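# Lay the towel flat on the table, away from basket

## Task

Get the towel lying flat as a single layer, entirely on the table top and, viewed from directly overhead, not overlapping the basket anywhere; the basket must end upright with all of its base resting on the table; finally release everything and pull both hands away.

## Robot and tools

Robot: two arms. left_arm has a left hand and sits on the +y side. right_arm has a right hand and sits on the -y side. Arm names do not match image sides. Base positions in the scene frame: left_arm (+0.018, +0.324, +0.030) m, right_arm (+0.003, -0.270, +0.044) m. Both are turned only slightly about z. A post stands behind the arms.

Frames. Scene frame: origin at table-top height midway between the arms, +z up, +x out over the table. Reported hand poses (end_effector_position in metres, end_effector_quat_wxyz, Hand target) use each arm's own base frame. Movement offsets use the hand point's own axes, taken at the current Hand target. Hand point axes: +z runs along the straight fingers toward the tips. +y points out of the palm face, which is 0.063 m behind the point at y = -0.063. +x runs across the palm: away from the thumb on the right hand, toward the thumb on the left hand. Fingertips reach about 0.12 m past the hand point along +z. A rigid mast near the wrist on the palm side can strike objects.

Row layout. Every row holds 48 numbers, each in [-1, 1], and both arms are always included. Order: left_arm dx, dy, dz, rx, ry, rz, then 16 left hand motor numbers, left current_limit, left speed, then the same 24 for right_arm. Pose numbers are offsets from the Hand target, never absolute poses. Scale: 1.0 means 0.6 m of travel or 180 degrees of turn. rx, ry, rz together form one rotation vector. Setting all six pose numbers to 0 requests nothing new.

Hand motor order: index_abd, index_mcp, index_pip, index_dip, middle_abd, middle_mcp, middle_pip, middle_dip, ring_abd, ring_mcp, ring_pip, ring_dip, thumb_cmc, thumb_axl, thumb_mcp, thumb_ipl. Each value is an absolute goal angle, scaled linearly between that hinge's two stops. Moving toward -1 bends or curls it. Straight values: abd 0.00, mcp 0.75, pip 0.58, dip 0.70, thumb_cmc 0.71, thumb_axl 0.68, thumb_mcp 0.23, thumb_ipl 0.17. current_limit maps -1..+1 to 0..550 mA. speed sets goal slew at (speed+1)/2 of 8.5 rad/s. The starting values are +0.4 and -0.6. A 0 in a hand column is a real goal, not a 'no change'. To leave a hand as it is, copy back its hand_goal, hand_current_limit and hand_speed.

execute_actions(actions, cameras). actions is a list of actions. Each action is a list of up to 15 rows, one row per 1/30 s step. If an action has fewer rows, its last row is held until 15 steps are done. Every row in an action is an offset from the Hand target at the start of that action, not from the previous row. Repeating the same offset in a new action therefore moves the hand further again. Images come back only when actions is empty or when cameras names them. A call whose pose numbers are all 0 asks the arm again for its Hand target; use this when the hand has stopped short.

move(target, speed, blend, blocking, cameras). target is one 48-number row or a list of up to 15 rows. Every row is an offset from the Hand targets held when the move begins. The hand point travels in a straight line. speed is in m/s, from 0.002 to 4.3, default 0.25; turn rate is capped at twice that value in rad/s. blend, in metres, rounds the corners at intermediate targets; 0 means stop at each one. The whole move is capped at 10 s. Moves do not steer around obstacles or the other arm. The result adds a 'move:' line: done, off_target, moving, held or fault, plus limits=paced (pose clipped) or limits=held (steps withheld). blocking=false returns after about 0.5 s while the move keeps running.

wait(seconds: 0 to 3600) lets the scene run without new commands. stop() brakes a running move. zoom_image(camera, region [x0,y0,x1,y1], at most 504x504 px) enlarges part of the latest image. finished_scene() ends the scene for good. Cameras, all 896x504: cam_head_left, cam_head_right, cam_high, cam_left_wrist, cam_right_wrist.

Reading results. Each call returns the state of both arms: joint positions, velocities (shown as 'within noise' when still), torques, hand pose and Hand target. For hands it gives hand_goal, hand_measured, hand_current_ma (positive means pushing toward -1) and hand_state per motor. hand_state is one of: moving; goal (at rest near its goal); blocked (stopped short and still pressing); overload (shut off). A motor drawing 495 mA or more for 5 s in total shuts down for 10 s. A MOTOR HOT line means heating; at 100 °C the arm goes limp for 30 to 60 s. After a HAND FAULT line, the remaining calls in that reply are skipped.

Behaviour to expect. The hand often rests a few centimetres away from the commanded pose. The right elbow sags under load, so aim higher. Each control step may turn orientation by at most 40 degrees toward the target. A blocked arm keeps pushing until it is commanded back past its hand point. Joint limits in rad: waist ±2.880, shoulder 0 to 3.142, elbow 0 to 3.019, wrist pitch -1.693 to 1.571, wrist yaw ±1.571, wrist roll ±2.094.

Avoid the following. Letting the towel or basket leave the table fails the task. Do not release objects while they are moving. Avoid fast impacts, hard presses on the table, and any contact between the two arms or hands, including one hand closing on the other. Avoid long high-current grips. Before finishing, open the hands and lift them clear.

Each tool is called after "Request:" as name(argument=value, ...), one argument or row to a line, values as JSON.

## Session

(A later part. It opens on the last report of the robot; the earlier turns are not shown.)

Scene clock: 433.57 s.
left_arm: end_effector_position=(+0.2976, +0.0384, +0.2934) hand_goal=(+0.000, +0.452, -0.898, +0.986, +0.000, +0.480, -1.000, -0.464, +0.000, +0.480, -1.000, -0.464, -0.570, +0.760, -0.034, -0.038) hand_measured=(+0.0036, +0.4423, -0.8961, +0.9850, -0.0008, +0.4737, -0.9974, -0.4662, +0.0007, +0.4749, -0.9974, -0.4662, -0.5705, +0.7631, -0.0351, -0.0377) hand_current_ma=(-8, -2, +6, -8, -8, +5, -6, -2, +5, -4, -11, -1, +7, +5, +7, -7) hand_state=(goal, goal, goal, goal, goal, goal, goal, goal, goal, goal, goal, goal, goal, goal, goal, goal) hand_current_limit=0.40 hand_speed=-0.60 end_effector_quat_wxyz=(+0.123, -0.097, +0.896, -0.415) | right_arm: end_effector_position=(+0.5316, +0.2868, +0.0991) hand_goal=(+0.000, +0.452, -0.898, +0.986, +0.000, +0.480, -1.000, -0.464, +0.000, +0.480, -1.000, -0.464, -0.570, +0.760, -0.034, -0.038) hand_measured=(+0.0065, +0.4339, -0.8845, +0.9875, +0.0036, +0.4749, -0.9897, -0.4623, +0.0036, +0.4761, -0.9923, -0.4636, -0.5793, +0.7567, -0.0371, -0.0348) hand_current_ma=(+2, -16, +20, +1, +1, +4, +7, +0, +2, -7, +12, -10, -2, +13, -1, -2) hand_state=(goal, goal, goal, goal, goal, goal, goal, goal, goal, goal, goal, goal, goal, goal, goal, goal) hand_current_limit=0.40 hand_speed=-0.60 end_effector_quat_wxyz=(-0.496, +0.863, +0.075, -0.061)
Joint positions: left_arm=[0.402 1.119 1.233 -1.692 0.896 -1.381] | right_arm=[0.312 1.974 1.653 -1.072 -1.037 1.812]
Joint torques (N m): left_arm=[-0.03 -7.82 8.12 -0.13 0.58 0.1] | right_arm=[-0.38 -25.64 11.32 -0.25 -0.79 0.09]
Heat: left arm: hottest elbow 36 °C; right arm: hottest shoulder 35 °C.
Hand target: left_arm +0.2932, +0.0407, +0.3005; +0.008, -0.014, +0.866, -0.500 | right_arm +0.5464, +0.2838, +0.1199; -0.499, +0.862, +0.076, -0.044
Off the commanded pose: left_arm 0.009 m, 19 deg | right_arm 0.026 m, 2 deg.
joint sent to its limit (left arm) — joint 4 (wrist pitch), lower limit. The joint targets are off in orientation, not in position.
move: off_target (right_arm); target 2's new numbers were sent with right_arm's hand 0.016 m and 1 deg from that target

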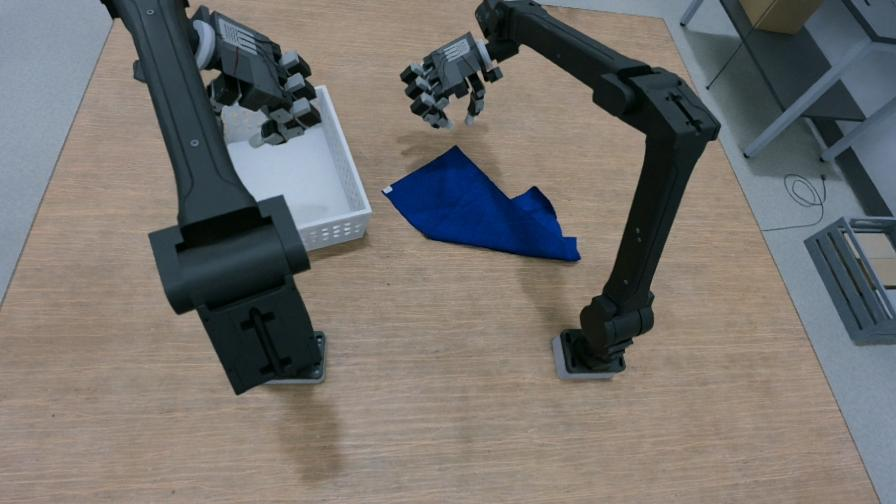

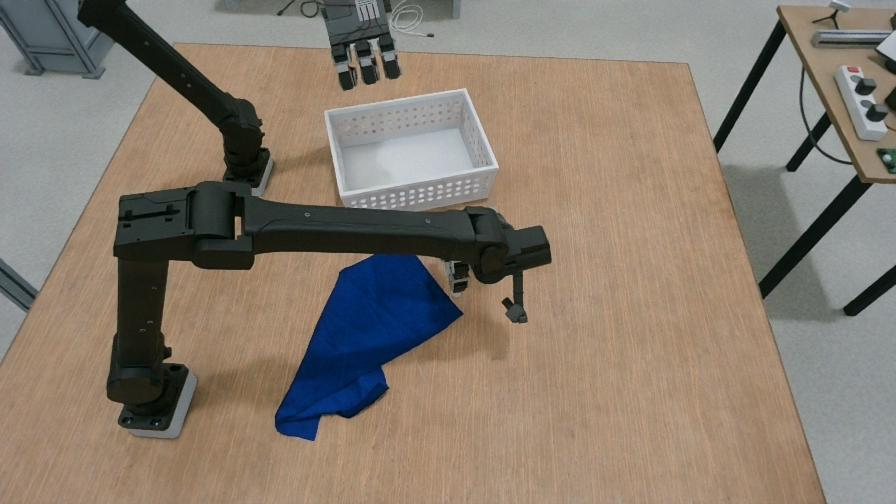

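Request:
move(
  target=[
    [0,0,0,0,0,0,0,0.452,-0.898,0.986,0,0.479,-1,-0.464,0,0.479,-1,-0.464,-0.571,0.76,-0.034,-0.038,0.4,-0.6,-0.356,0.0498,-0.2867,0,-0.0962,-0.0556,0,0.452,-0.898,0.986,0,0.479,-1,-0.464,0,0.479,-1,-0.464,-0.571,0.76,-0.034,-0.038,0.4,-0.4],
  ],
  speed=0.2,
  cameras=["cam_head_left","cam_high","cam_right_wrist"],
)

Request:
zoom_image(
  camera="cam_head_left",
  region=[470, 140, 630, 280],
)

Request:
zoom_image(
  camera="cam_right_wrist",
  region=[370, 0, 874, 160],
)

Scene clock: 437.53 s.
left_arm: end_effector_position=(+0.2976, +0.0384, +0.2934) hand_goal=(+0.000, +0.452, -0.898, +0.986, +0.000, +0.480, -1.000, -0.464, +0.000, +0.480, -1.000, -0.464, -0.570, +0.760, -0.034, -0.038) hand_measured=(+0.0021, +0.4423, -0.8961, +0.9850, -0.0008, +0.4737, -0.9974, -0.4662, -0.0008, +0.4749, -0.9974, -0.4662, -0.5693, +0.7620, -0.0351, -0.0377) hand_current_ma=(-7, +1, +7, -2, -3, +9, -6, -4, +5, -3, -15, +2, +11, +7, +10, -4) hand_state=(goal, goal, goal, goal, goal, goal, goal, goal, goal, goal, goal, goal, goal, goal, goal, goal) hand_current_limit=0.40 hand_speed=-0.60 end_effector_quat_wxyz=(+0.123, -0.097, +0.896, -0.415) | right_arm: end_effector_position=(+0.3690, +0.0889, +0.1840) hand_goal=(+0.000, +0.452, -0.898, +0.986, +0.000, +0.480, -1.000, -0.464, +0.000, +0.480, -1.000, -0.464, -0.570, +0.760, -0.034, -0.038) hand_measured=(+0.0065, +0.4339, -0.8845, +0.9875, +0.0021, +0.4749, -0.9910, -0.4636, +0.0036, +0.4761, -0.9923, -0.4636, -0.5718, +0.7631, -0.0361, -0.0358) hand_current_ma=(-4, -16, +12, +8, +4, +2, +9, +0, +6, +3, -3, -3, -5, +11, -1, +5) hand_state=(goal, goal, goal, goal, goal, goal, goal, goal, goal, goal, goal, goal, goal, goal, goal, goal) hand_current_limit=0.40 hand_speed=-0.40 end_effector_quat_wxyz=(-0.437, +0.877, +0.193, -0.039)
Joint positions: left_arm=[0.402 1.119 1.233 -1.692 0.896 -1.381] | right_arm=[0.033 1.485 1.263 -1.681 -0.863 1.015]
Joint torques (N m): left_arm=[0.15 -7.12 8.03 -0.09 0.62 0.1] | right_arm=[-0.09 -14.45 6.9 -1.11 -0.56 -0.12]
Heat: left arm: hottest elbow 36 °C; right arm: hottest shoulder 35 °C.
Hand target: left_arm +0.2932, +0.0407, +0.3005; +0.008, -0.014, +0.866, -0.500 | right_arm +0.3646, +0.0851, +0.1798; -0.484, +0.836, +0.224, -0.129
Off the commanded pose: left_arm 0.009 m, 19 deg | right_arm 0.007 m, 13 deg.
joint sent to its limit (left arm) — joint 4 (wrist pitch), lower limit. The joint targets are off in orientation, not in position.
joint sent to its limit (right arm) — joint 4 (wrist pitch), lower limit. The joint targets are off in orientation, not in position.
move: off_target (right_arm)

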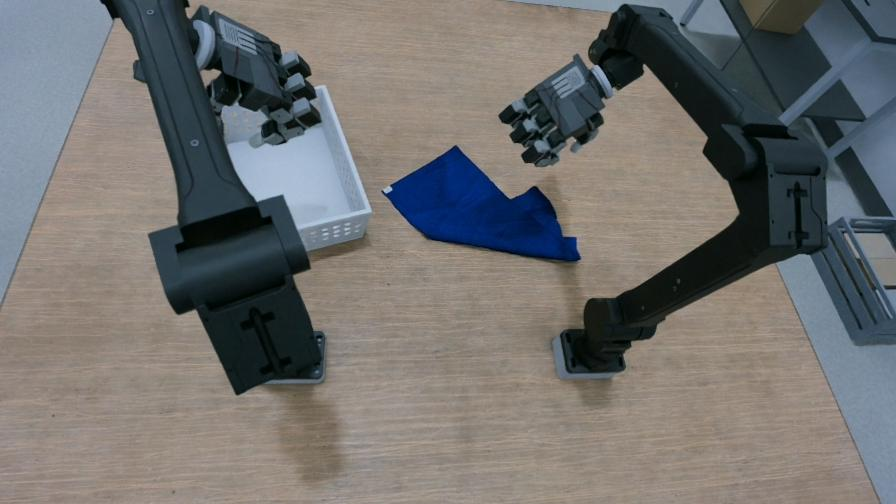

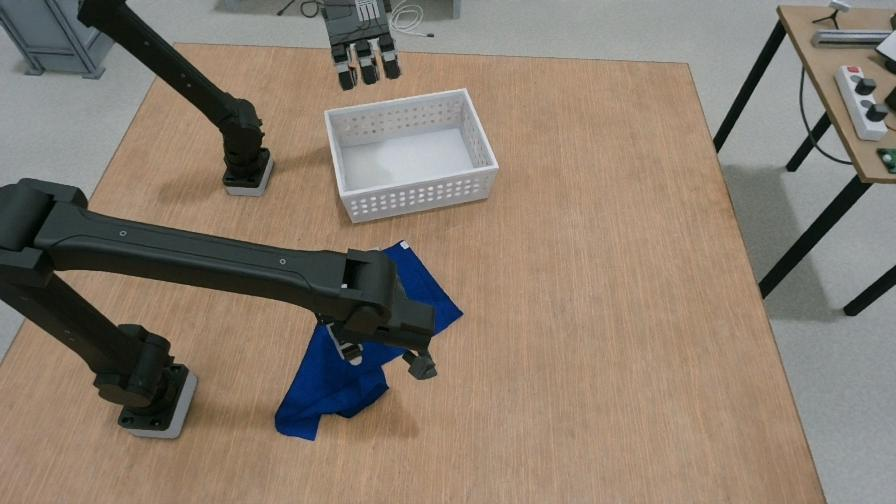

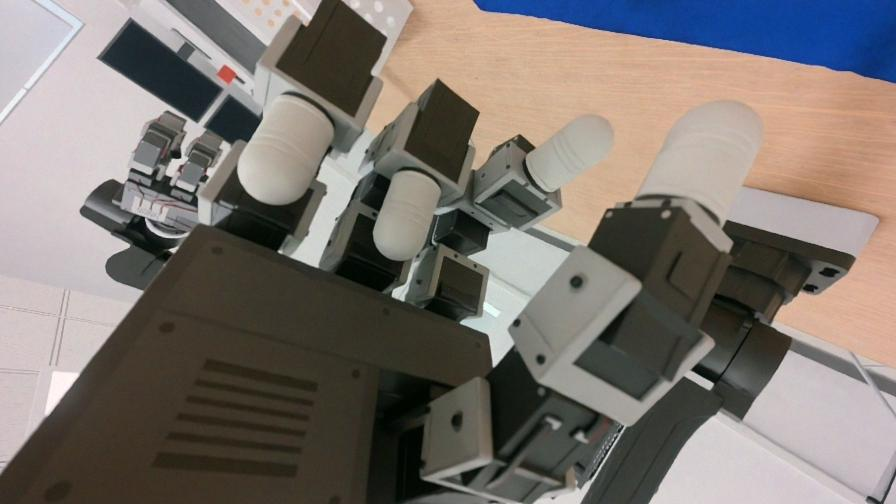

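Scaled by 3.150 from the camera's image (finer frame: 1280x720).

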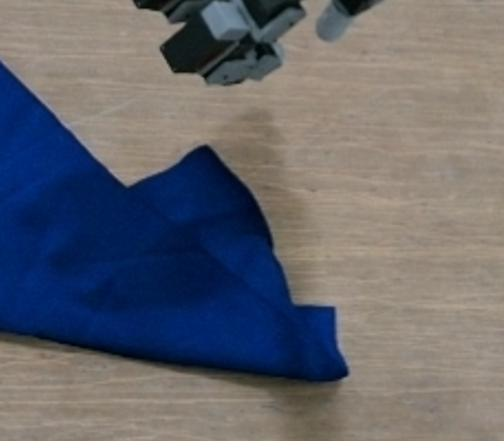

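Scaled by 1.000.

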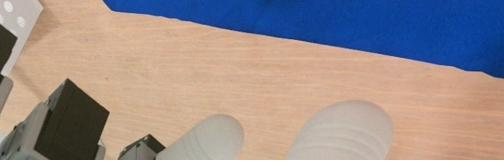

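Request:
move(
  target=[
    [0,0,0,0,0,0,0,0.452,-0.898,0.986,0,0.479,-1,-0.464,0,0.479,-1,-0.464,-0.571,0.76,-0.034,-0.038,0.4,-0.6,0.0569,0.169,0.1074,0,0.0481,0.0278,0,0.452,-0.898,0.986,0,0.479,-1,-0.464,0,0.479,-1,-0.464,-0.571,0.76,-0.034,-0.038,0.4,-0.4],
  ],
  speed=0.15,
  cameras=["cam_head_left","cam_high","cam_right_wrist"],
)

Request:
zoom_image(
  camera="cam_head_left",
  region=[470, 140, 630, 280],
)

Request:
zoom_image(
  camera="cam_right_wrist",
  region=[480, 0, 896, 160],
)

Scene clock: 440.40 s.
left_arm: end_effector_position=(+0.2976, +0.0384, +0.2934) hand_goal=(+0.000, +0.452, -0.898, +0.986, +0.000, +0.480, -1.000, -0.464, +0.000, +0.480, -1.000, -0.464, -0.570, +0.760, -0.034, -0.038) hand_measured=(+0.0036, +0.4423, -0.8961, +0.9850, -0.0008, +0.4737, -0.9974, -0.4662, -0.0008, +0.4749, -0.9974, -0.4662, -0.5693, +0.7620, -0.0351, -0.0377) hand_current_ma=(-11, +0, +13, +0, -6, +9, -2, -7, +6, -1, -5, +0, +2, +7, +9, -7) hand_state=(goal, goal, goal, goal, goal, goal, goal, goal, goal, goal, goal, goal, goal, goal, goal, goal) hand_current_limit=0.40 hand_speed=-0.60 end_effector_quat_wxyz=(+0.123, -0.097, +0.896, -0.415) | right_arm: end_effector_position=(+0.3896, +0.1076, +0.0682) hand_goal=(+0.000, +0.452, -0.898, +0.986, +0.000, +0.480, -1.000, -0.464, +0.000, +0.480, -1.000, -0.464, -0.570, +0.760, -0.034, -0.038) hand_measured=(+0.0065, +0.4351, -0.8845, +0.9875, +0.0021, +0.4749, -0.9910, -0.4623, +0.0036, +0.4749, -0.9923, -0.4649, -0.5768, +0.7631, -0.0371, -0.0358) hand_current_ma=(-9, -18, +18, +2, +11, +1, +11, -1, +7, -8, +5, +2, -3, +7, -8, +4) hand_state=(goal, goal, goal, goal, goal, goal, goal, goal, goal, goal, goal, goal, goal, goal, goal, goal) hand_current_limit=0.40 hand_speed=-0.40 end_effector_quat_wxyz=(-0.492, +0.853, +0.149, -0.088)
Joint positions: left_arm=[0.402 1.119 1.233 -1.692 0.896 -1.381] | right_arm=[0.033 1.75 1.208 -1.521 -0.965 0.995]
Joint torques (N m): left_arm=[0.15 -7.53 8.03 -0.05 0.57 0.09] | right_arm=[0.09 -16.73 6.04 -0.36 -0.77 -0.11]
Heat: left arm: hottest elbow 36 °C; right arm: hottest shoulder 35 °C.
Hand target: left_arm +0.2932, +0.0407, +0.3005; +0.008, -0.014, +0.866, -0.500 | right_arm +0.3915, +0.1067, +0.0597; -0.493, +0.852, +0.150, -0.087
Off the commanded pose: left_arm 0.009 m, 19 deg | right_arm 0.009 m, 0 deg.
joint sent to its limit (left arm) — joint 4 (wrist pitch), lower limit. The joint targets are off in orientation, not in position.
move: done

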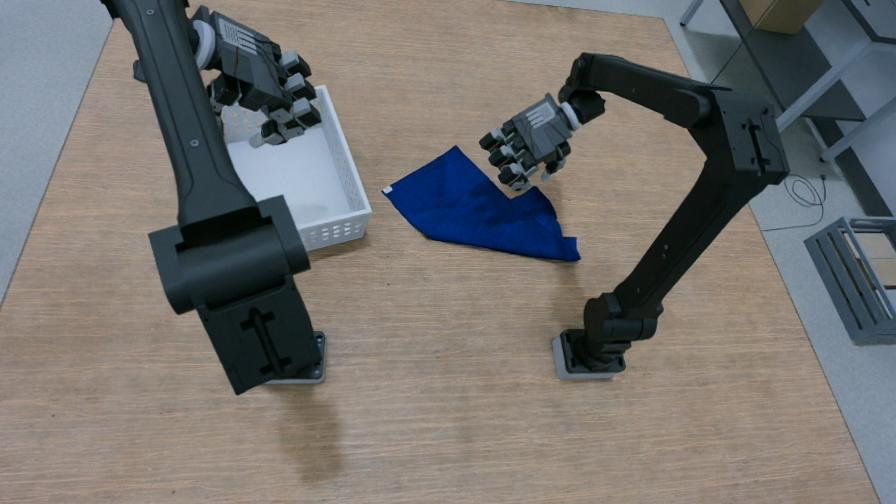

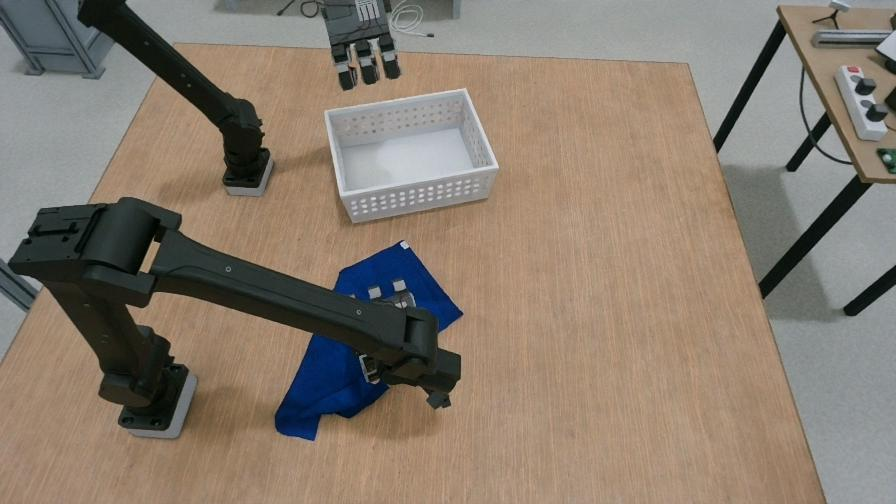

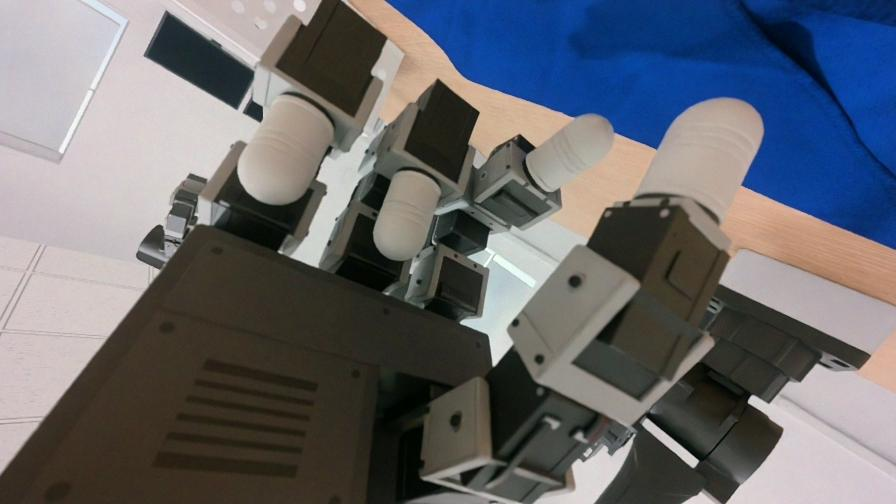

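Scaled by 3.150 from the camera's image (finer frame: 1280x720).

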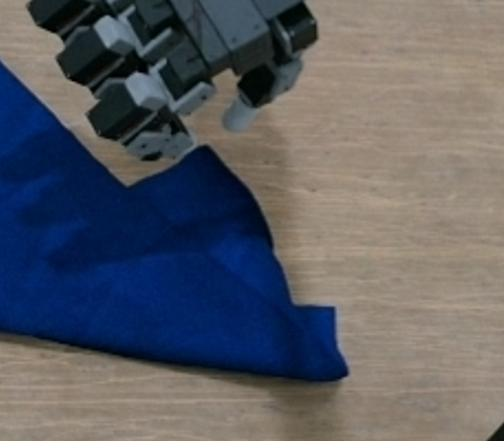

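Scaled by 1.212 from the camera's image (finer frame: 1280x720).

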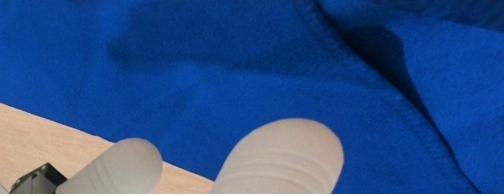

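Request:
move(
  target=[
    [0,0,0,0,0,0,0,0.452,-0.898,0.986,0,0.479,-1,-0.464,0,0.479,-1,-0.464,-0.571,0.76,-0.034,-0.038,0.4,-0.6,0.0057,0.0622,0.0088,0,0,0,0,0.452,-0.898,0.986,0,0.479,-1,-0.464,0,0.479,-1,-0.464,-0.571,0.76,-0.034,-0.038,0.4,-0.4],
  ],
  speed=0.1,
  cameras=["cam_head_left","cam_right_wrist"],
)

Request:
zoom_image(
  camera="cam_head_left",
  region=[480, 150, 600, 255],
)

Request:
zoom_image(
  camera="cam_right_wrist",
  region=[480, 0, 896, 200],
)

Scene clock: 443.93 s.
left_arm: end_effector_position=(+0.2976, +0.0384, +0.2934) hand_goal=(+0.000, +0.452, -0.898, +0.986, +0.000, +0.480, -1.000, -0.464, +0.000, +0.480, -1.000, -0.464, -0.570, +0.760, -0.034, -0.038) hand_measured=(+0.0021, +0.4423, -0.8961, +0.9850, +0.0007, +0.4737, -0.9974, -0.4662, -0.0008, +0.4749, -0.9974, -0.4662, -0.5705, +0.7620, -0.0351, -0.0377) hand_current_ma=(-8, -1, +9, -5, -4, +8, -4, -4, +9, -5, -6, -5, +7, +7, +12, +0) hand_state=(goal, goal, goal, goal, goal, goal, goal, goal, goal, goal, goal, goal, goal, goal, goal, goal) hand_current_limit=0.40 hand_speed=-0.60 end_effector_quat_wxyz=(+0.123, -0.097, +0.896, -0.415) | right_arm: end_effector_position=(+0.3988, +0.1003, +0.0359) hand_goal=(+0.000, +0.452, -0.898, +0.986, +0.000, +0.480, -1.000, -0.464, +0.000, +0.480, -1.000, -0.464, -0.570, +0.760, -0.034, -0.038) hand_measured=(+0.0065, +0.4339, -0.8845, +0.9863, +0.0021, +0.4761, -0.9910, -0.4623, +0.0051, +0.4761, -0.9923, -0.4636, -0.5768, +0.7631, -0.0371, -0.0358) hand_current_ma=(-11, -23, +16, +12, +6, +2, +12, -4, +0, -11, -2, -6, -10, +6, -4, +5) hand_state=(goal, goal, goal, goal, goal, goal, goal, goal, goal, goal, goal, goal, goal, goal, goal, goal) hand_current_limit=0.40 hand_speed=-0.40 end_effector_quat_wxyz=(-0.492, +0.852, +0.154, -0.087)
Joint positions: left_arm=[0.402 1.119 1.233 -1.692 0.896 -1.381] | right_arm=[0.016 1.821 1.208 -1.477 -0.956 0.955]
Joint torques (N m): left_arm=[-0.44 -6.89 8.24 -0.14 0.58 0.12] | right_arm=[-0.62 -16.44 5.82 -0.42 -0.59 -0.07]
Heat: left arm: hottest elbow 36 °C; right arm: hottest shoulder 35 °C.
Hand target: left_arm +0.2932, +0.0407, +0.3005; +0.008, -0.014, +0.866, -0.500 | right_arm +0.3995, +0.0948, +0.0248; -0.493, +0.852, +0.150, -0.087
Off the commanded pose: left_arm 0.009 m, 19 deg | right_arm 0.013 m, 0 deg.
joint sent to its limit (left arm) — joint 4 (wrist pitch), lower limit. The joint targets are off in orientation, not in position.
move: off_target (right_arm)

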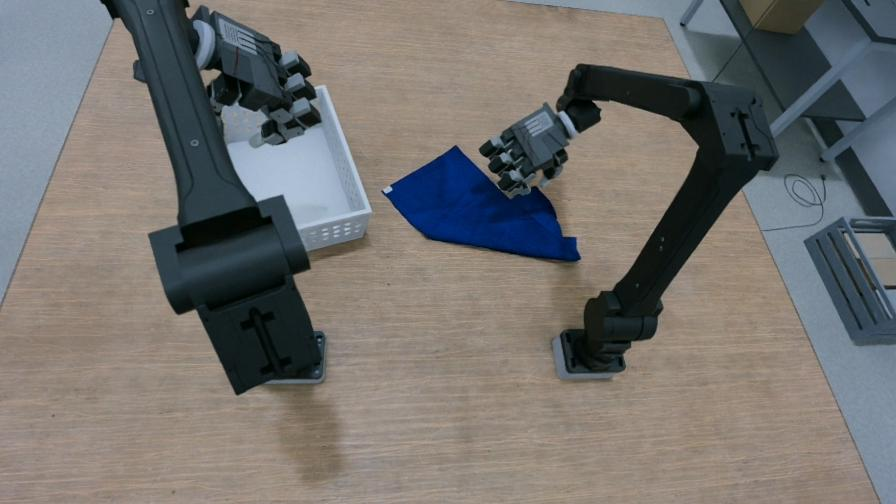

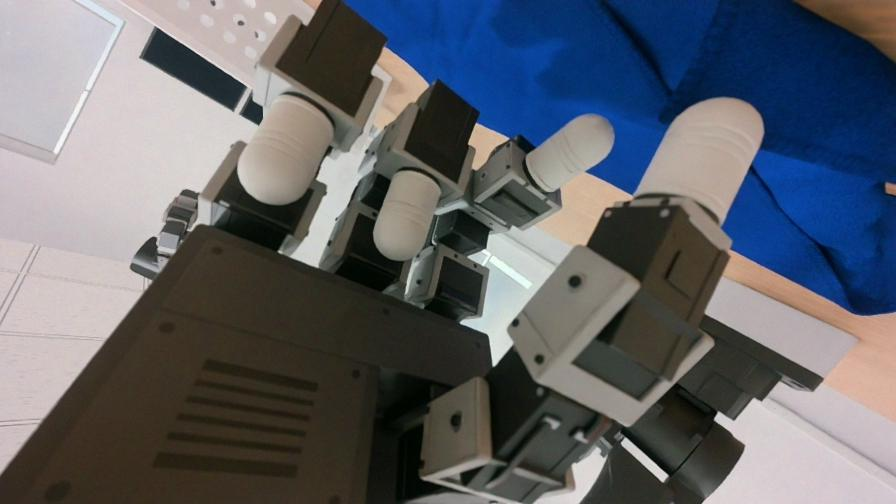

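Scaled by 4.200 from the camera's image (finer frame: 1280x720).

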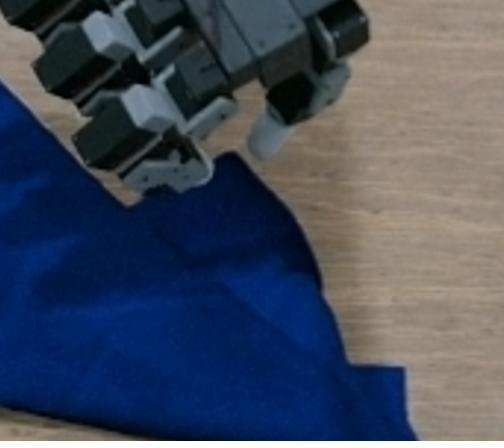

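Scaled by 1.212 from the camera's image (finer frame: 1280x720).

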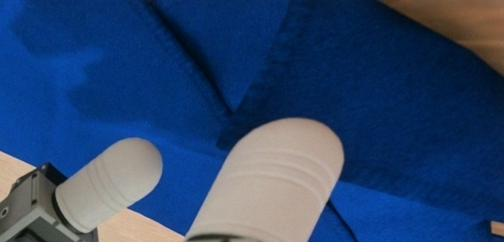

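Request:
move(
  target=[
    [0,0,0,0,0,0,0,0.452,-0.898,0.986,0,0.479,-1,-0.464,0,0.479,-1,-0.464,-0.571,0.76,-0.034,-0.038,0.4,-0.6,-0.0014,0.0833,0.0323,0,0,0,0,0.452,-0.898,0.986,0,0.479,-1,-0.464,0,0.479,-1,-0.464,-0.571,0.76,-0.034,-0.038,0.4,-0.4],
  ],
  speed=0.08,
  cameras=["cam_head_left","cam_right_wrist"],
)

Request:
zoom_image(
  camera="cam_head_left",
  region=[480, 150, 600, 255],
)

Request:
zoom_image(
  camera="cam_right_wrist",
  region=[480, 0, 896, 200],
)

Scene clock: 447.50 s.
left_arm: end_effector_position=(+0.2976, +0.0384, +0.2934) hand_goal=(+0.000, +0.452, -0.898, +0.986, +0.000, +0.480, -1.000, -0.464, +0.000, +0.480, -1.000, -0.464, -0.570, +0.760, -0.034, -0.038) hand_measured=(+0.0036, +0.4423, -0.8961, +0.9850, +0.0007, +0.4737, -0.9974, -0.4662, -0.0008, +0.4749, -0.9962, -0.4662, -0.5693, +0.7620, -0.0351, -0.0377) hand_current_ma=(-12, +10, +10, -5, -6, +9, -2, -4, +6, +0, -8, +4, +13, +16, +8, -9) hand_state=(goal, goal, goal, goal, goal, goal, goal, goal, goal, goal, goal, goal, goal, goal, goal, goal) hand_current_limit=0.40 hand_speed=-0.60 end_effector_quat_wxyz=(+0.123, -0.097, +0.896, -0.415) | right_arm: end_effector_position=(+0.4040, +0.0933, -0.0108) hand_goal=(+0.000, +0.452, -0.898, +0.986, +0.000, +0.480, -1.000, -0.464, +0.000, +0.480, -1.000, -0.464, -0.570, +0.760, -0.034, -0.038) hand_measured=(+0.0065, +0.4435, -0.9102, +0.9812, +0.0021, +0.4749, -0.9910, -0.4623, +0.0051, +0.4761, -0.9923, -0.4636, -0.5768, +0.7567, -0.0321, -0.0377) hand_current_ma=(-2, -9, -3, +2, +5, +3, +9, +2, +8, -4, +10, -7, -4, +8, +2, +0) hand_state=(goal, goal, goal, goal, goal, goal, goal, goal, goal, goal, goal, goal, goal, goal, goal, goal) hand_current_limit=0.40 hand_speed=-0.40 end_effector_quat_wxyz=(-0.492, +0.853, +0.155, -0.083)
Joint positions: left_arm=[0.402 1.119 1.233 -1.692 0.896 -1.381] | right_arm=[0.001 1.907 1.188 -1.381 -0.949 0.934]
Joint torques (N m): left_arm=[-0.38 -7.41 8.17 -0.12 0.61 0.05] | right_arm=[-0.73 -16.26 4.77 -0.24 -0.51 -0.11]
Heat: left arm: hottest elbow 36 °C; right arm: hottest shoulder 35 °C.
Hand target: left_arm +0.2932, +0.0407, +0.3005; +0.008, -0.014, +0.866, -0.500 | right_arm +0.4017, +0.0868, -0.0281; -0.493, +0.853, +0.151, -0.087
Off the commanded pose: left_arm 0.009 m, 19 deg | right_arm 0.019 m, 1 deg.
joint sent to its limit (left arm) — joint 4 (wrist pitch), lower limit. The joint targets are off in orientation, not in position.
move: off_target (right_arm)

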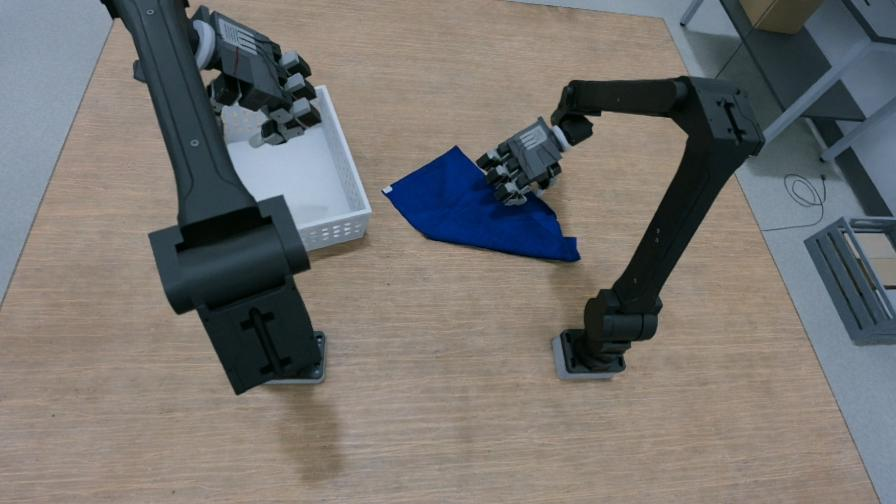

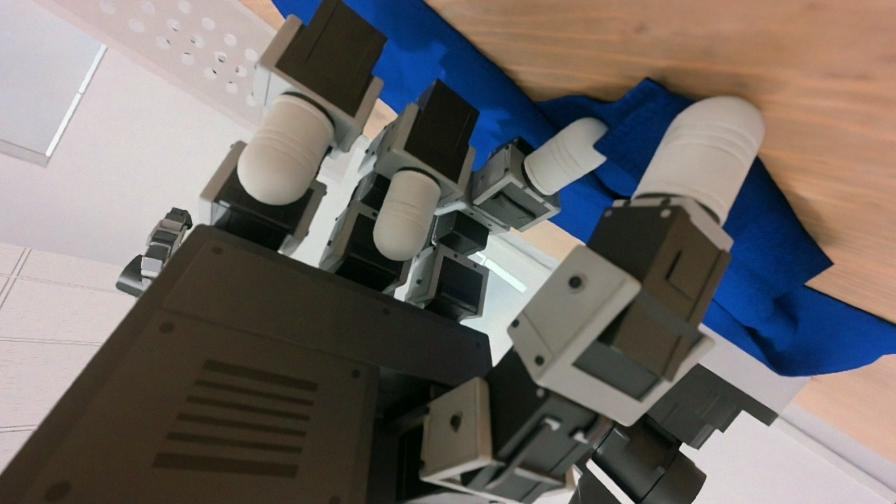

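Scaled by 4.200 from the camera's image (finer frame: 1280x720).

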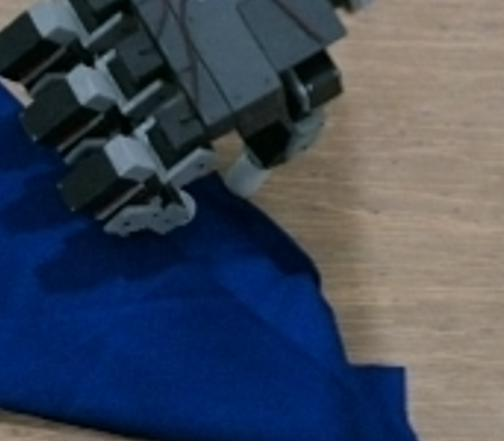

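Scaled by 1.212 from the camera's image (finer frame: 1280x720).

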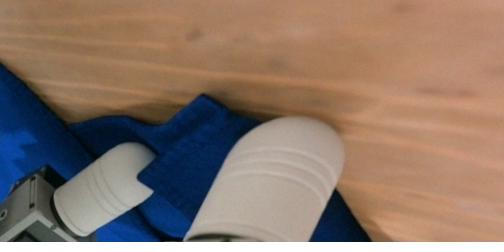

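Request:
move(
  target=[
    [0,0,0,0,0,0,0,0.452,-0.898,0.986,0,0.479,-1,-0.464,0,0.479,-1,-0.464,-0.571,0.76,-0.034,-0.038,0.4,-0.6,0,0.002,0,0,0,0,0,0.178,-0.796,0.986,0,0.479,-1,-0.464,0,0.479,-1,-0.464,-0.571,0.76,-0.337,0.168,0.4,-0.8],
  ],
  speed=0.06,
  cameras=["cam_head_left","cam_right_wrist"],
)

Request:
zoom_image(
  camera="cam_right_wrist",
  region=[480, 0, 896, 200],
)

Scene clock: 449.10 s.
left_arm: end_effector_position=(+0.2976, +0.0384, +0.2934) hand_goal=(+0.000, +0.452, -0.898, +0.986, +0.000, +0.480, -1.000, -0.464, +0.000, +0.480, -1.000, -0.464, -0.570, +0.760, -0.034, -0.038) hand_measured=(+0.0036, +0.4423, -0.8961, +0.9850, -0.0008, +0.4737, -0.9974, -0.4674, -0.0008, +0.4749, -0.9974, -0.4662, -0.5705, +0.7620, -0.0351, -0.0367) hand_current_ma=(-12, +4, +7, -3, -7, +12, -1, -6, +7, -3, -3, +0, +12, +10, +5, -9) hand_state=(goal, goal, goal, goal, goal, goal, goal, goal, goal, goal, goal, goal, goal, goal, goal, goal) hand_current_limit=0.40 hand_speed=-0.60 end_effector_quat_wxyz=(+0.123, -0.097, +0.896, -0.415) | right_arm: end_effector_position=(+0.4043, +0.0916, -0.0109) hand_goal=(+0.000, +0.178, -0.796, +0.986, +0.000, +0.480, -1.000, -0.464, +0.000, +0.480, -1.000, -0.464, -0.570, +0.760, -0.336, +0.168) hand_measured=(+0.0065, +0.2313, -0.7857, +0.9914, +0.0021, +0.4749, -0.9910, -0.4623, +0.0036, +0.4761, -0.9923, -0.4649, -0.5856, +0.7567, -0.2102, +0.2005) hand_current_ma=(-1, +58, +10, +3, +8, -1, +12, +5, +11, +2, +0, -4, -15, +7, +217, +41) hand_state=(goal, blocked, goal, goal, goal, goal, goal, goal, goal, goal, goal, goal, goal, goal, blocked, blocked) hand_current_limit=0.40 hand_speed=-0.80 end_effector_quat_wxyz=(-0.492, +0.853, +0.154, -0.082)
Joint positions: left_arm=[0.402 1.119 1.233 -1.692 0.896 -1.381] | right_arm=[-0.003 1.907 1.188 -1.381 -0.948 0.933]
Joint torques (N m): left_arm=[-0.21 -7.3 8.1 -0.08 0.59 0.11] | right_arm=[-0.85 -15.91 4.85 -0.21 -0.52 -0.12]
Heat: left arm: hottest elbow 36 °C; right arm: hottest shoulder 35 °C.
Hand target: left_arm +0.2932, +0.0407, +0.3005; +0.008, -0.014, +0.866, -0.500 | right_arm +0.4019, +0.0863, -0.0292; -0.493, +0.852, +0.151, -0.087
Off the commanded pose: left_arm 0.009 m, 19 deg | right_arm 0.019 m, 1 deg.
joint sent to its limit (left arm) — joint 4 (wrist pitch), lower limit. The joint targets are off in orientation, not in position.
move: off_target (right_arm)

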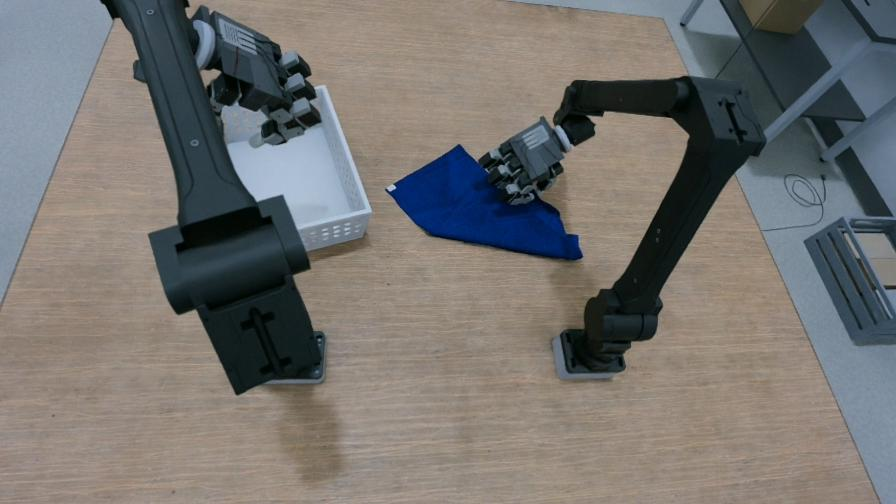

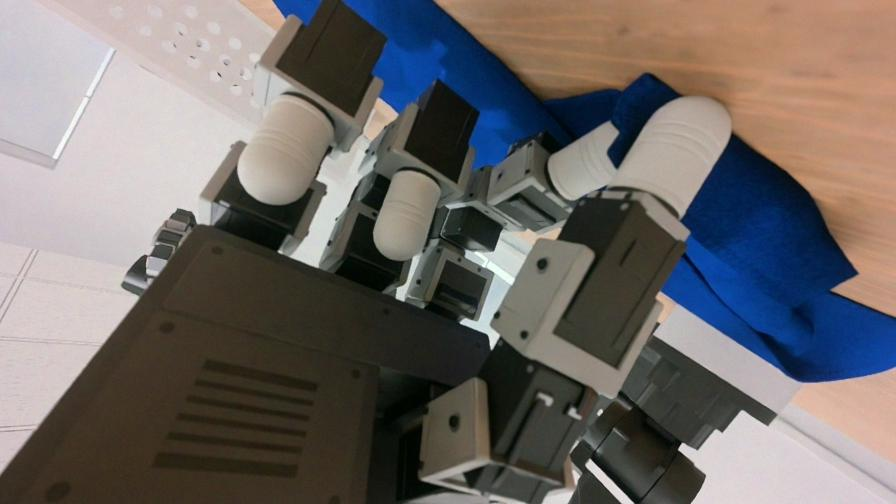

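Scaled by 1.212 from the camera's image (finer frame: 1280x720).

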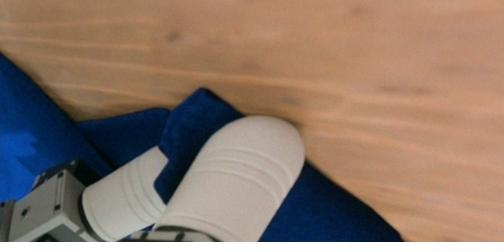

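Request:
move(
  target=[
    [0,0,0,0,0,0,0,0.452,-0.898,0.986,0,0.479,-1,-0.464,0,0.479,-1,-0.464,-0.571,0.76,-0.034,-0.038,0.4,-0.6,0,-0.15,-0.0866,0,0,0,0,0.178,-0.796,0.986,0,0.479,-1,-0.464,0,0.479,-1,-0.464,-0.571,0.76,-0.337,0.168,0.4,-0.8],
  ],
  speed=0.08,
  cameras=["cam_head_left","cam_high","cam_right_wrist"],
)

Request:
zoom_image(
  camera="cam_right_wrist",
  region=[480, 0, 896, 200],
)

Request:
zoom_image(
  camera="cam_head_left",
  region=[380, 120, 630, 300],
)

Scene clock: 452.67 s.
left_arm: end_effector_position=(+0.2976, +0.0384, +0.2934) hand_goal=(+0.000, +0.452, -0.898, +0.986, +0.000, +0.480, -1.000, -0.464, +0.000, +0.480, -1.000, -0.464, -0.570, +0.760, -0.034, -0.038) hand_measured=(+0.0036, +0.4423, -0.8961, +0.9850, -0.0008, +0.4737, -0.9974, -0.4662, +0.0007, +0.4749, -0.9962, -0.4662, -0.5693, +0.7620, -0.0351, -0.0377) hand_current_ma=(-4, -2, +10, -9, -16, +10, -7, -6, +4, +1, -11, -3, +6, +11, +4, -10) hand_state=(goal, goal, goal, goal, goal, goal, goal, goal, goal, goal, goal, goal, goal, goal, goal, goal) hand_current_limit=0.40 hand_speed=-0.60 end_effector_quat_wxyz=(+0.123, -0.097, +0.896, -0.415) | right_arm: end_effector_position=(+0.3889, +0.0915, +0.0623) hand_goal=(+0.000, +0.178, -0.796, +0.986, +0.000, +0.480, -1.000, -0.464, +0.000, +0.480, -1.000, -0.464, -0.570, +0.760, -0.336, +0.168) hand_measured=(-0.0023, +0.2313, -0.7793, +0.9939, +0.0021, +0.4749, -0.9897, -0.4623, +0.0051, +0.4761, -0.9923, -0.4636, -0.5881, +0.7578, -0.2182, +0.2005) hand_current_ma=(-6, +55, +23, +13, +5, +1, +13, +3, +16, -9, +5, -4, -15, +5, +205, +38) hand_state=(goal, blocked, goal, goal, goal, goal, goal, goal, goal, goal, goal, goal, goal, goal, blocked, blocked) hand_current_limit=0.40 hand_speed=-0.80 end_effector_quat_wxyz=(-0.495, +0.851, +0.145, -0.102)
Joint positions: left_arm=[0.402 1.119 1.233 -1.692 0.896 -1.381] | right_arm=[-0.003 1.788 1.227 -1.589 -0.947 0.927]
Joint torques (N m): left_arm=[0.32 -7.77 8.1 -0.14 0.62 0.06] | right_arm=[-0.09 -19.08 8.79 -1.88 -0.53 -0.04]
Heat: left arm: hottest elbow 36 °C; right arm: hottest shoulder 35 °C.
Hand target: left_arm +0.2932, +0.0407, +0.3005; +0.008, -0.014, +0.866, -0.500 | right_arm +0.4018, +0.0862, +0.0747; -0.493, +0.852, +0.151, -0.087
Off the commanded pose: left_arm 0.009 m, 19 deg | right_arm 0.019 m, 2 deg.
joint sent to its limit (left arm) — joint 4 (wrist pitch), lower limit. The joint targets are off in orientation, not in position.
move: off_target (right_arm)

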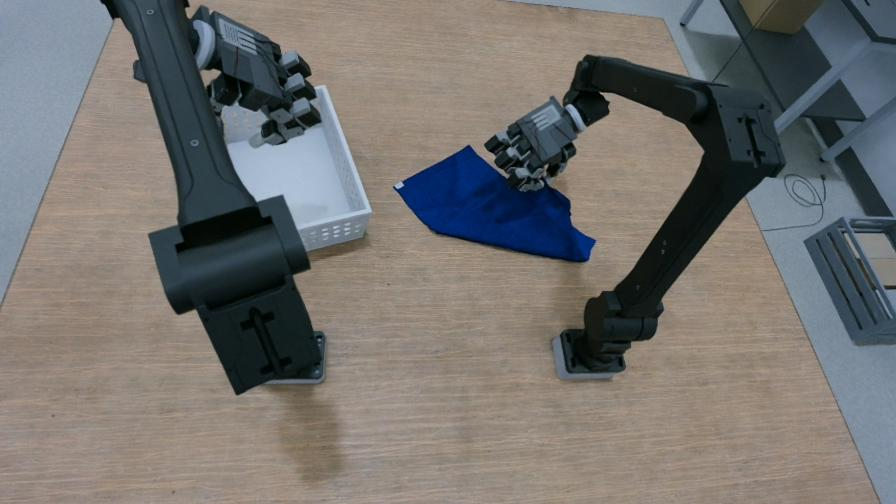

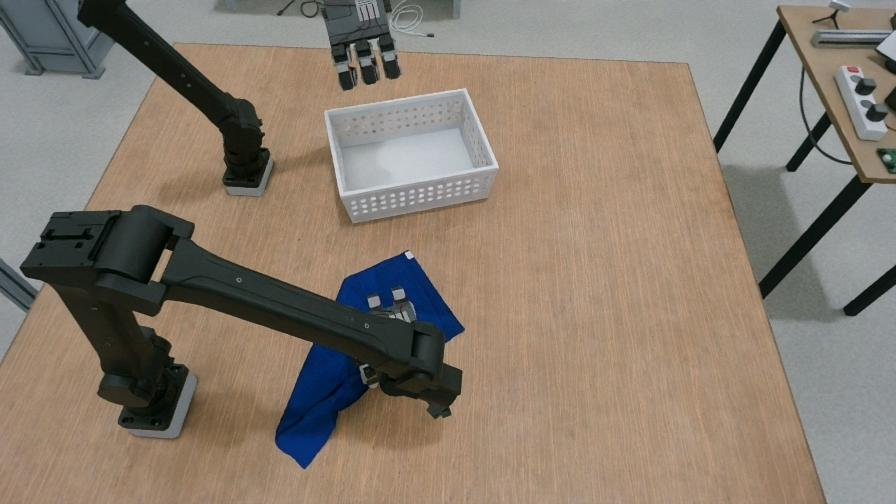

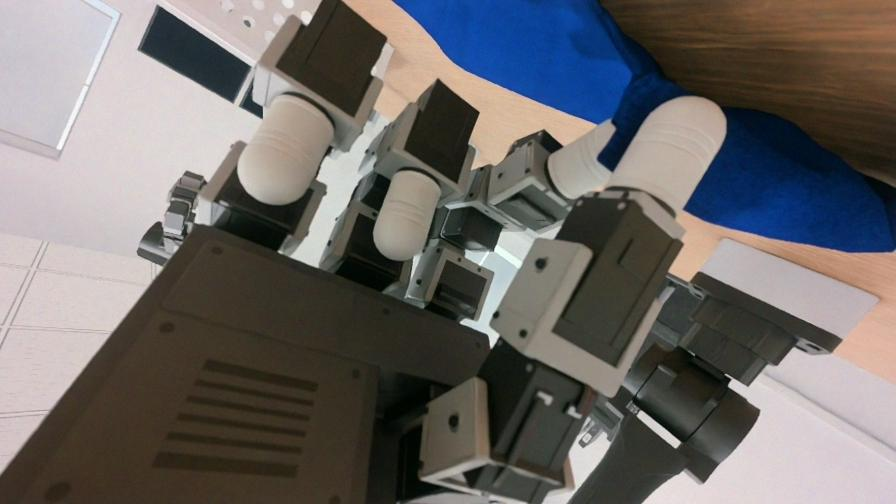

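Scaled by 1.212 from the camera's image (finer frame: 1280x720).

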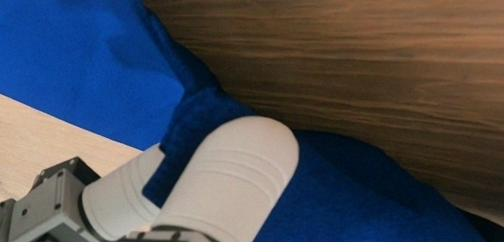

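Scaled by 2.016 from the camera's image (finer frame: 1280x720).

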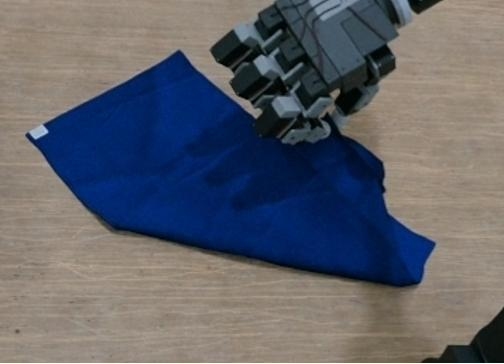

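Request:
move(
  target=[
    [0,0,0,0,0,0,0,0.452,-0.898,0.986,0,0.479,-1,-0.464,0,0.479,-1,-0.464,-0.571,0.76,-0.034,-0.038,0.4,-0.6,-0.1183,0.1602,-0.1938,0,0.1684,0.0972,0,0.178,-0.796,0.986,0,0.479,-1,-0.464,0,0.479,-1,-0.464,-0.571,0.76,-0.337,0.168,0.4,-0.8],
  ],
  speed=0.08,
  cameras=["cam_head_left","cam_high","cam_right_wrist"],
)

Request:
zoom_image(
  camera="cam_head_left",
  region=[380, 120, 650, 310],
)

Request:
zoom_image(
  camera="cam_right_wrist",
  region=[370, 0, 896, 200],
)

Scene clock: 458.43 s.
left_arm: end_effector_position=(+0.2976, +0.0384, +0.2934) hand_goal=(+0.000, +0.452, -0.898, +0.986, +0.000, +0.480, -1.000, -0.464, +0.000, +0.480, -1.000, -0.464, -0.570, +0.760, -0.034, -0.038) hand_measured=(+0.0036, +0.4423, -0.8961, +0.9850, -0.0008, +0.4737, -0.9974, -0.4662, -0.0008, +0.4749, -0.9974, -0.4662, -0.5693, +0.7620, -0.0351, -0.0377) hand_current_ma=(-11, +5, +6, -9, -10, +6, -5, -2, +9, -7, +1, -6, -3, +11, +8, -12) hand_state=(goal, goal, goal, goal, goal, goal, goal, goal, goal, goal, goal, goal, goal, goal, goal, goal) hand_current_limit=0.40 hand_speed=-0.60 end_effector_quat_wxyz=(+0.123, -0.097, +0.896, -0.415) | right_arm: end_effector_position=(+0.3879, -0.0738, +0.0467) hand_goal=(+0.000, +0.178, -0.796, +0.986, +0.000, +0.480, -1.000, -0.464, +0.000, +0.480, -1.000, -0.464, -0.570, +0.760, -0.336, +0.168) hand_measured=(+0.0065, +0.2313, -0.7793, +0.9939, +0.0021, +0.4749, -0.9910, -0.4623, +0.0036, +0.4761, -0.9923, -0.4636, -0.5881, +0.7578, -0.2192, +0.2005) hand_current_ma=(-2, +57, +17, +5, +3, +5, +9, +2, +5, -6, +5, +2, -14, +7, +198, +36) hand_state=(goal, blocked, goal, goal, goal, goal, goal, goal, goal, goal, goal, goal, goal, goal, blocked, blocked) hand_current_limit=0.40 hand_speed=-0.80 end_effector_quat_wxyz=(-0.499, +0.858, -0.107, +0.056)
Joint positions: left_arm=[0.402 1.119 1.233 -1.692 0.896 -1.381] | right_arm=[-0.446 1.708 1.092 -1.304 -1.015 1.178]
Joint torques (N m): left_arm=[0.03 -7.3 8.27 -0.08 0.57 0.11] | right_arm=[-0.32 -19.08 5.6 -0.08 -0.84 0.09]
Heat: left arm: hottest elbow 36 °C; right arm: hottest shoulder 35 °C.
Hand target: left_arm +0.2932, +0.0407, +0.3005; +0.008, -0.014, +0.866, -0.500 | right_arm +0.3861, -0.0778, +0.0494; -0.496, +0.858, -0.113, +0.065
Off the commanded pose: left_arm 0.009 m, 19 deg | right_arm 0.005 m, 1 deg.
joint sent to its limit (left arm) — joint 4 (wrist pitch), lower limit. The joint targets are off in orientation, not in position.
move: done

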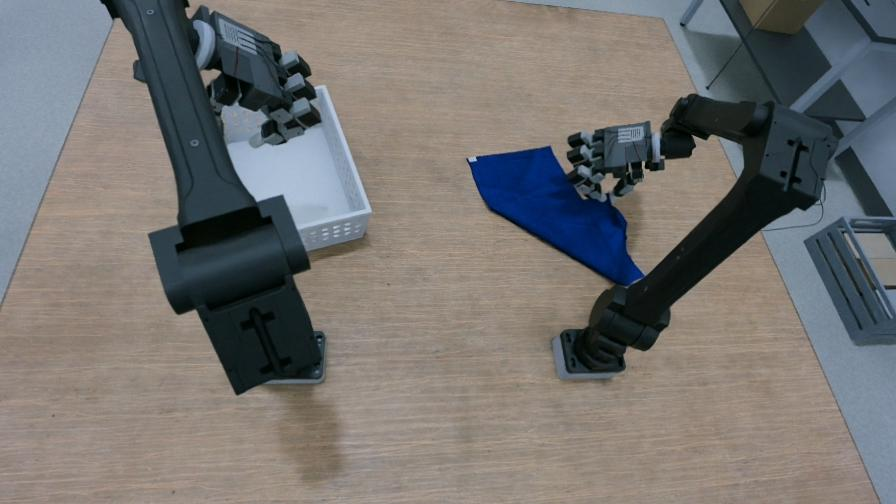

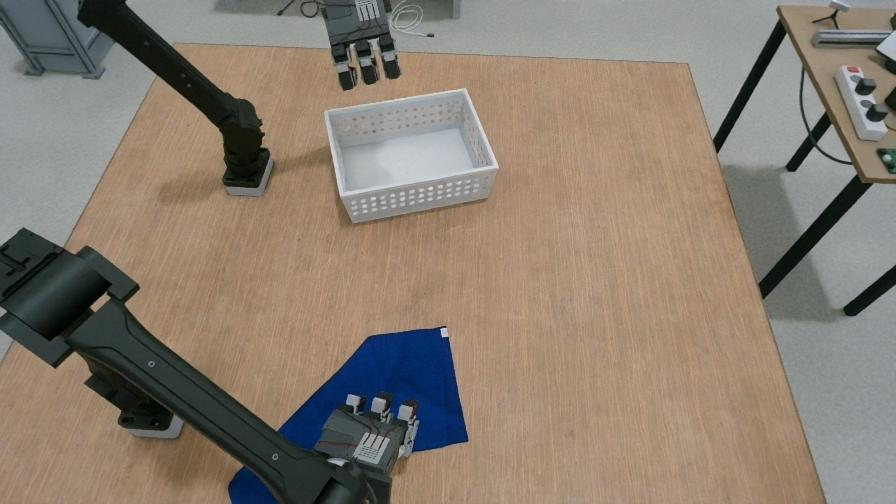

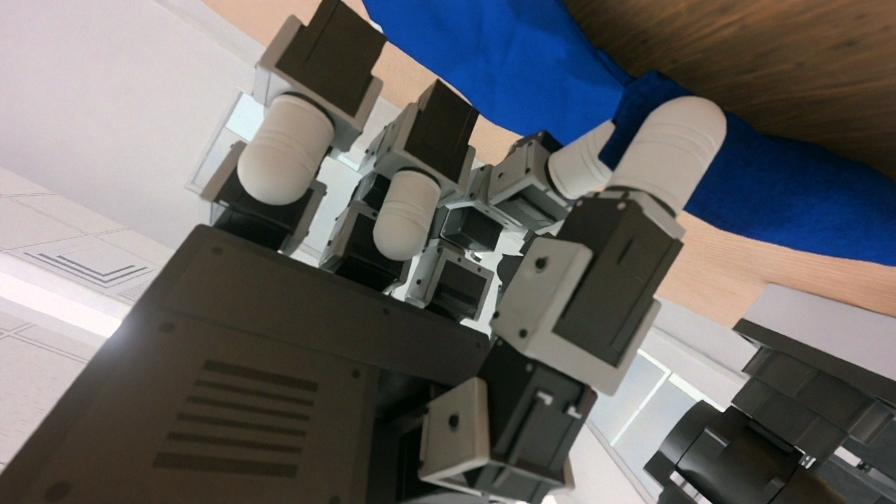

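Scaled by 1.867 from the camera's image (finer frame: 1280x720).

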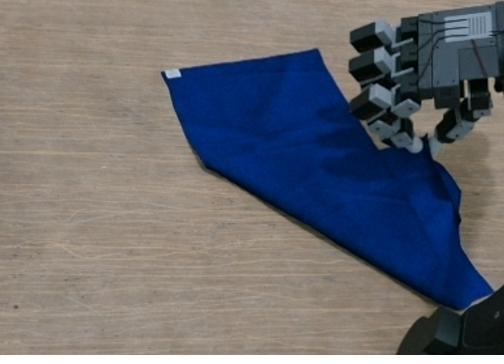

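Region (370, 0, 896, 200) is 526x200 pixels. A region can be at most 504 by 504 pixels.


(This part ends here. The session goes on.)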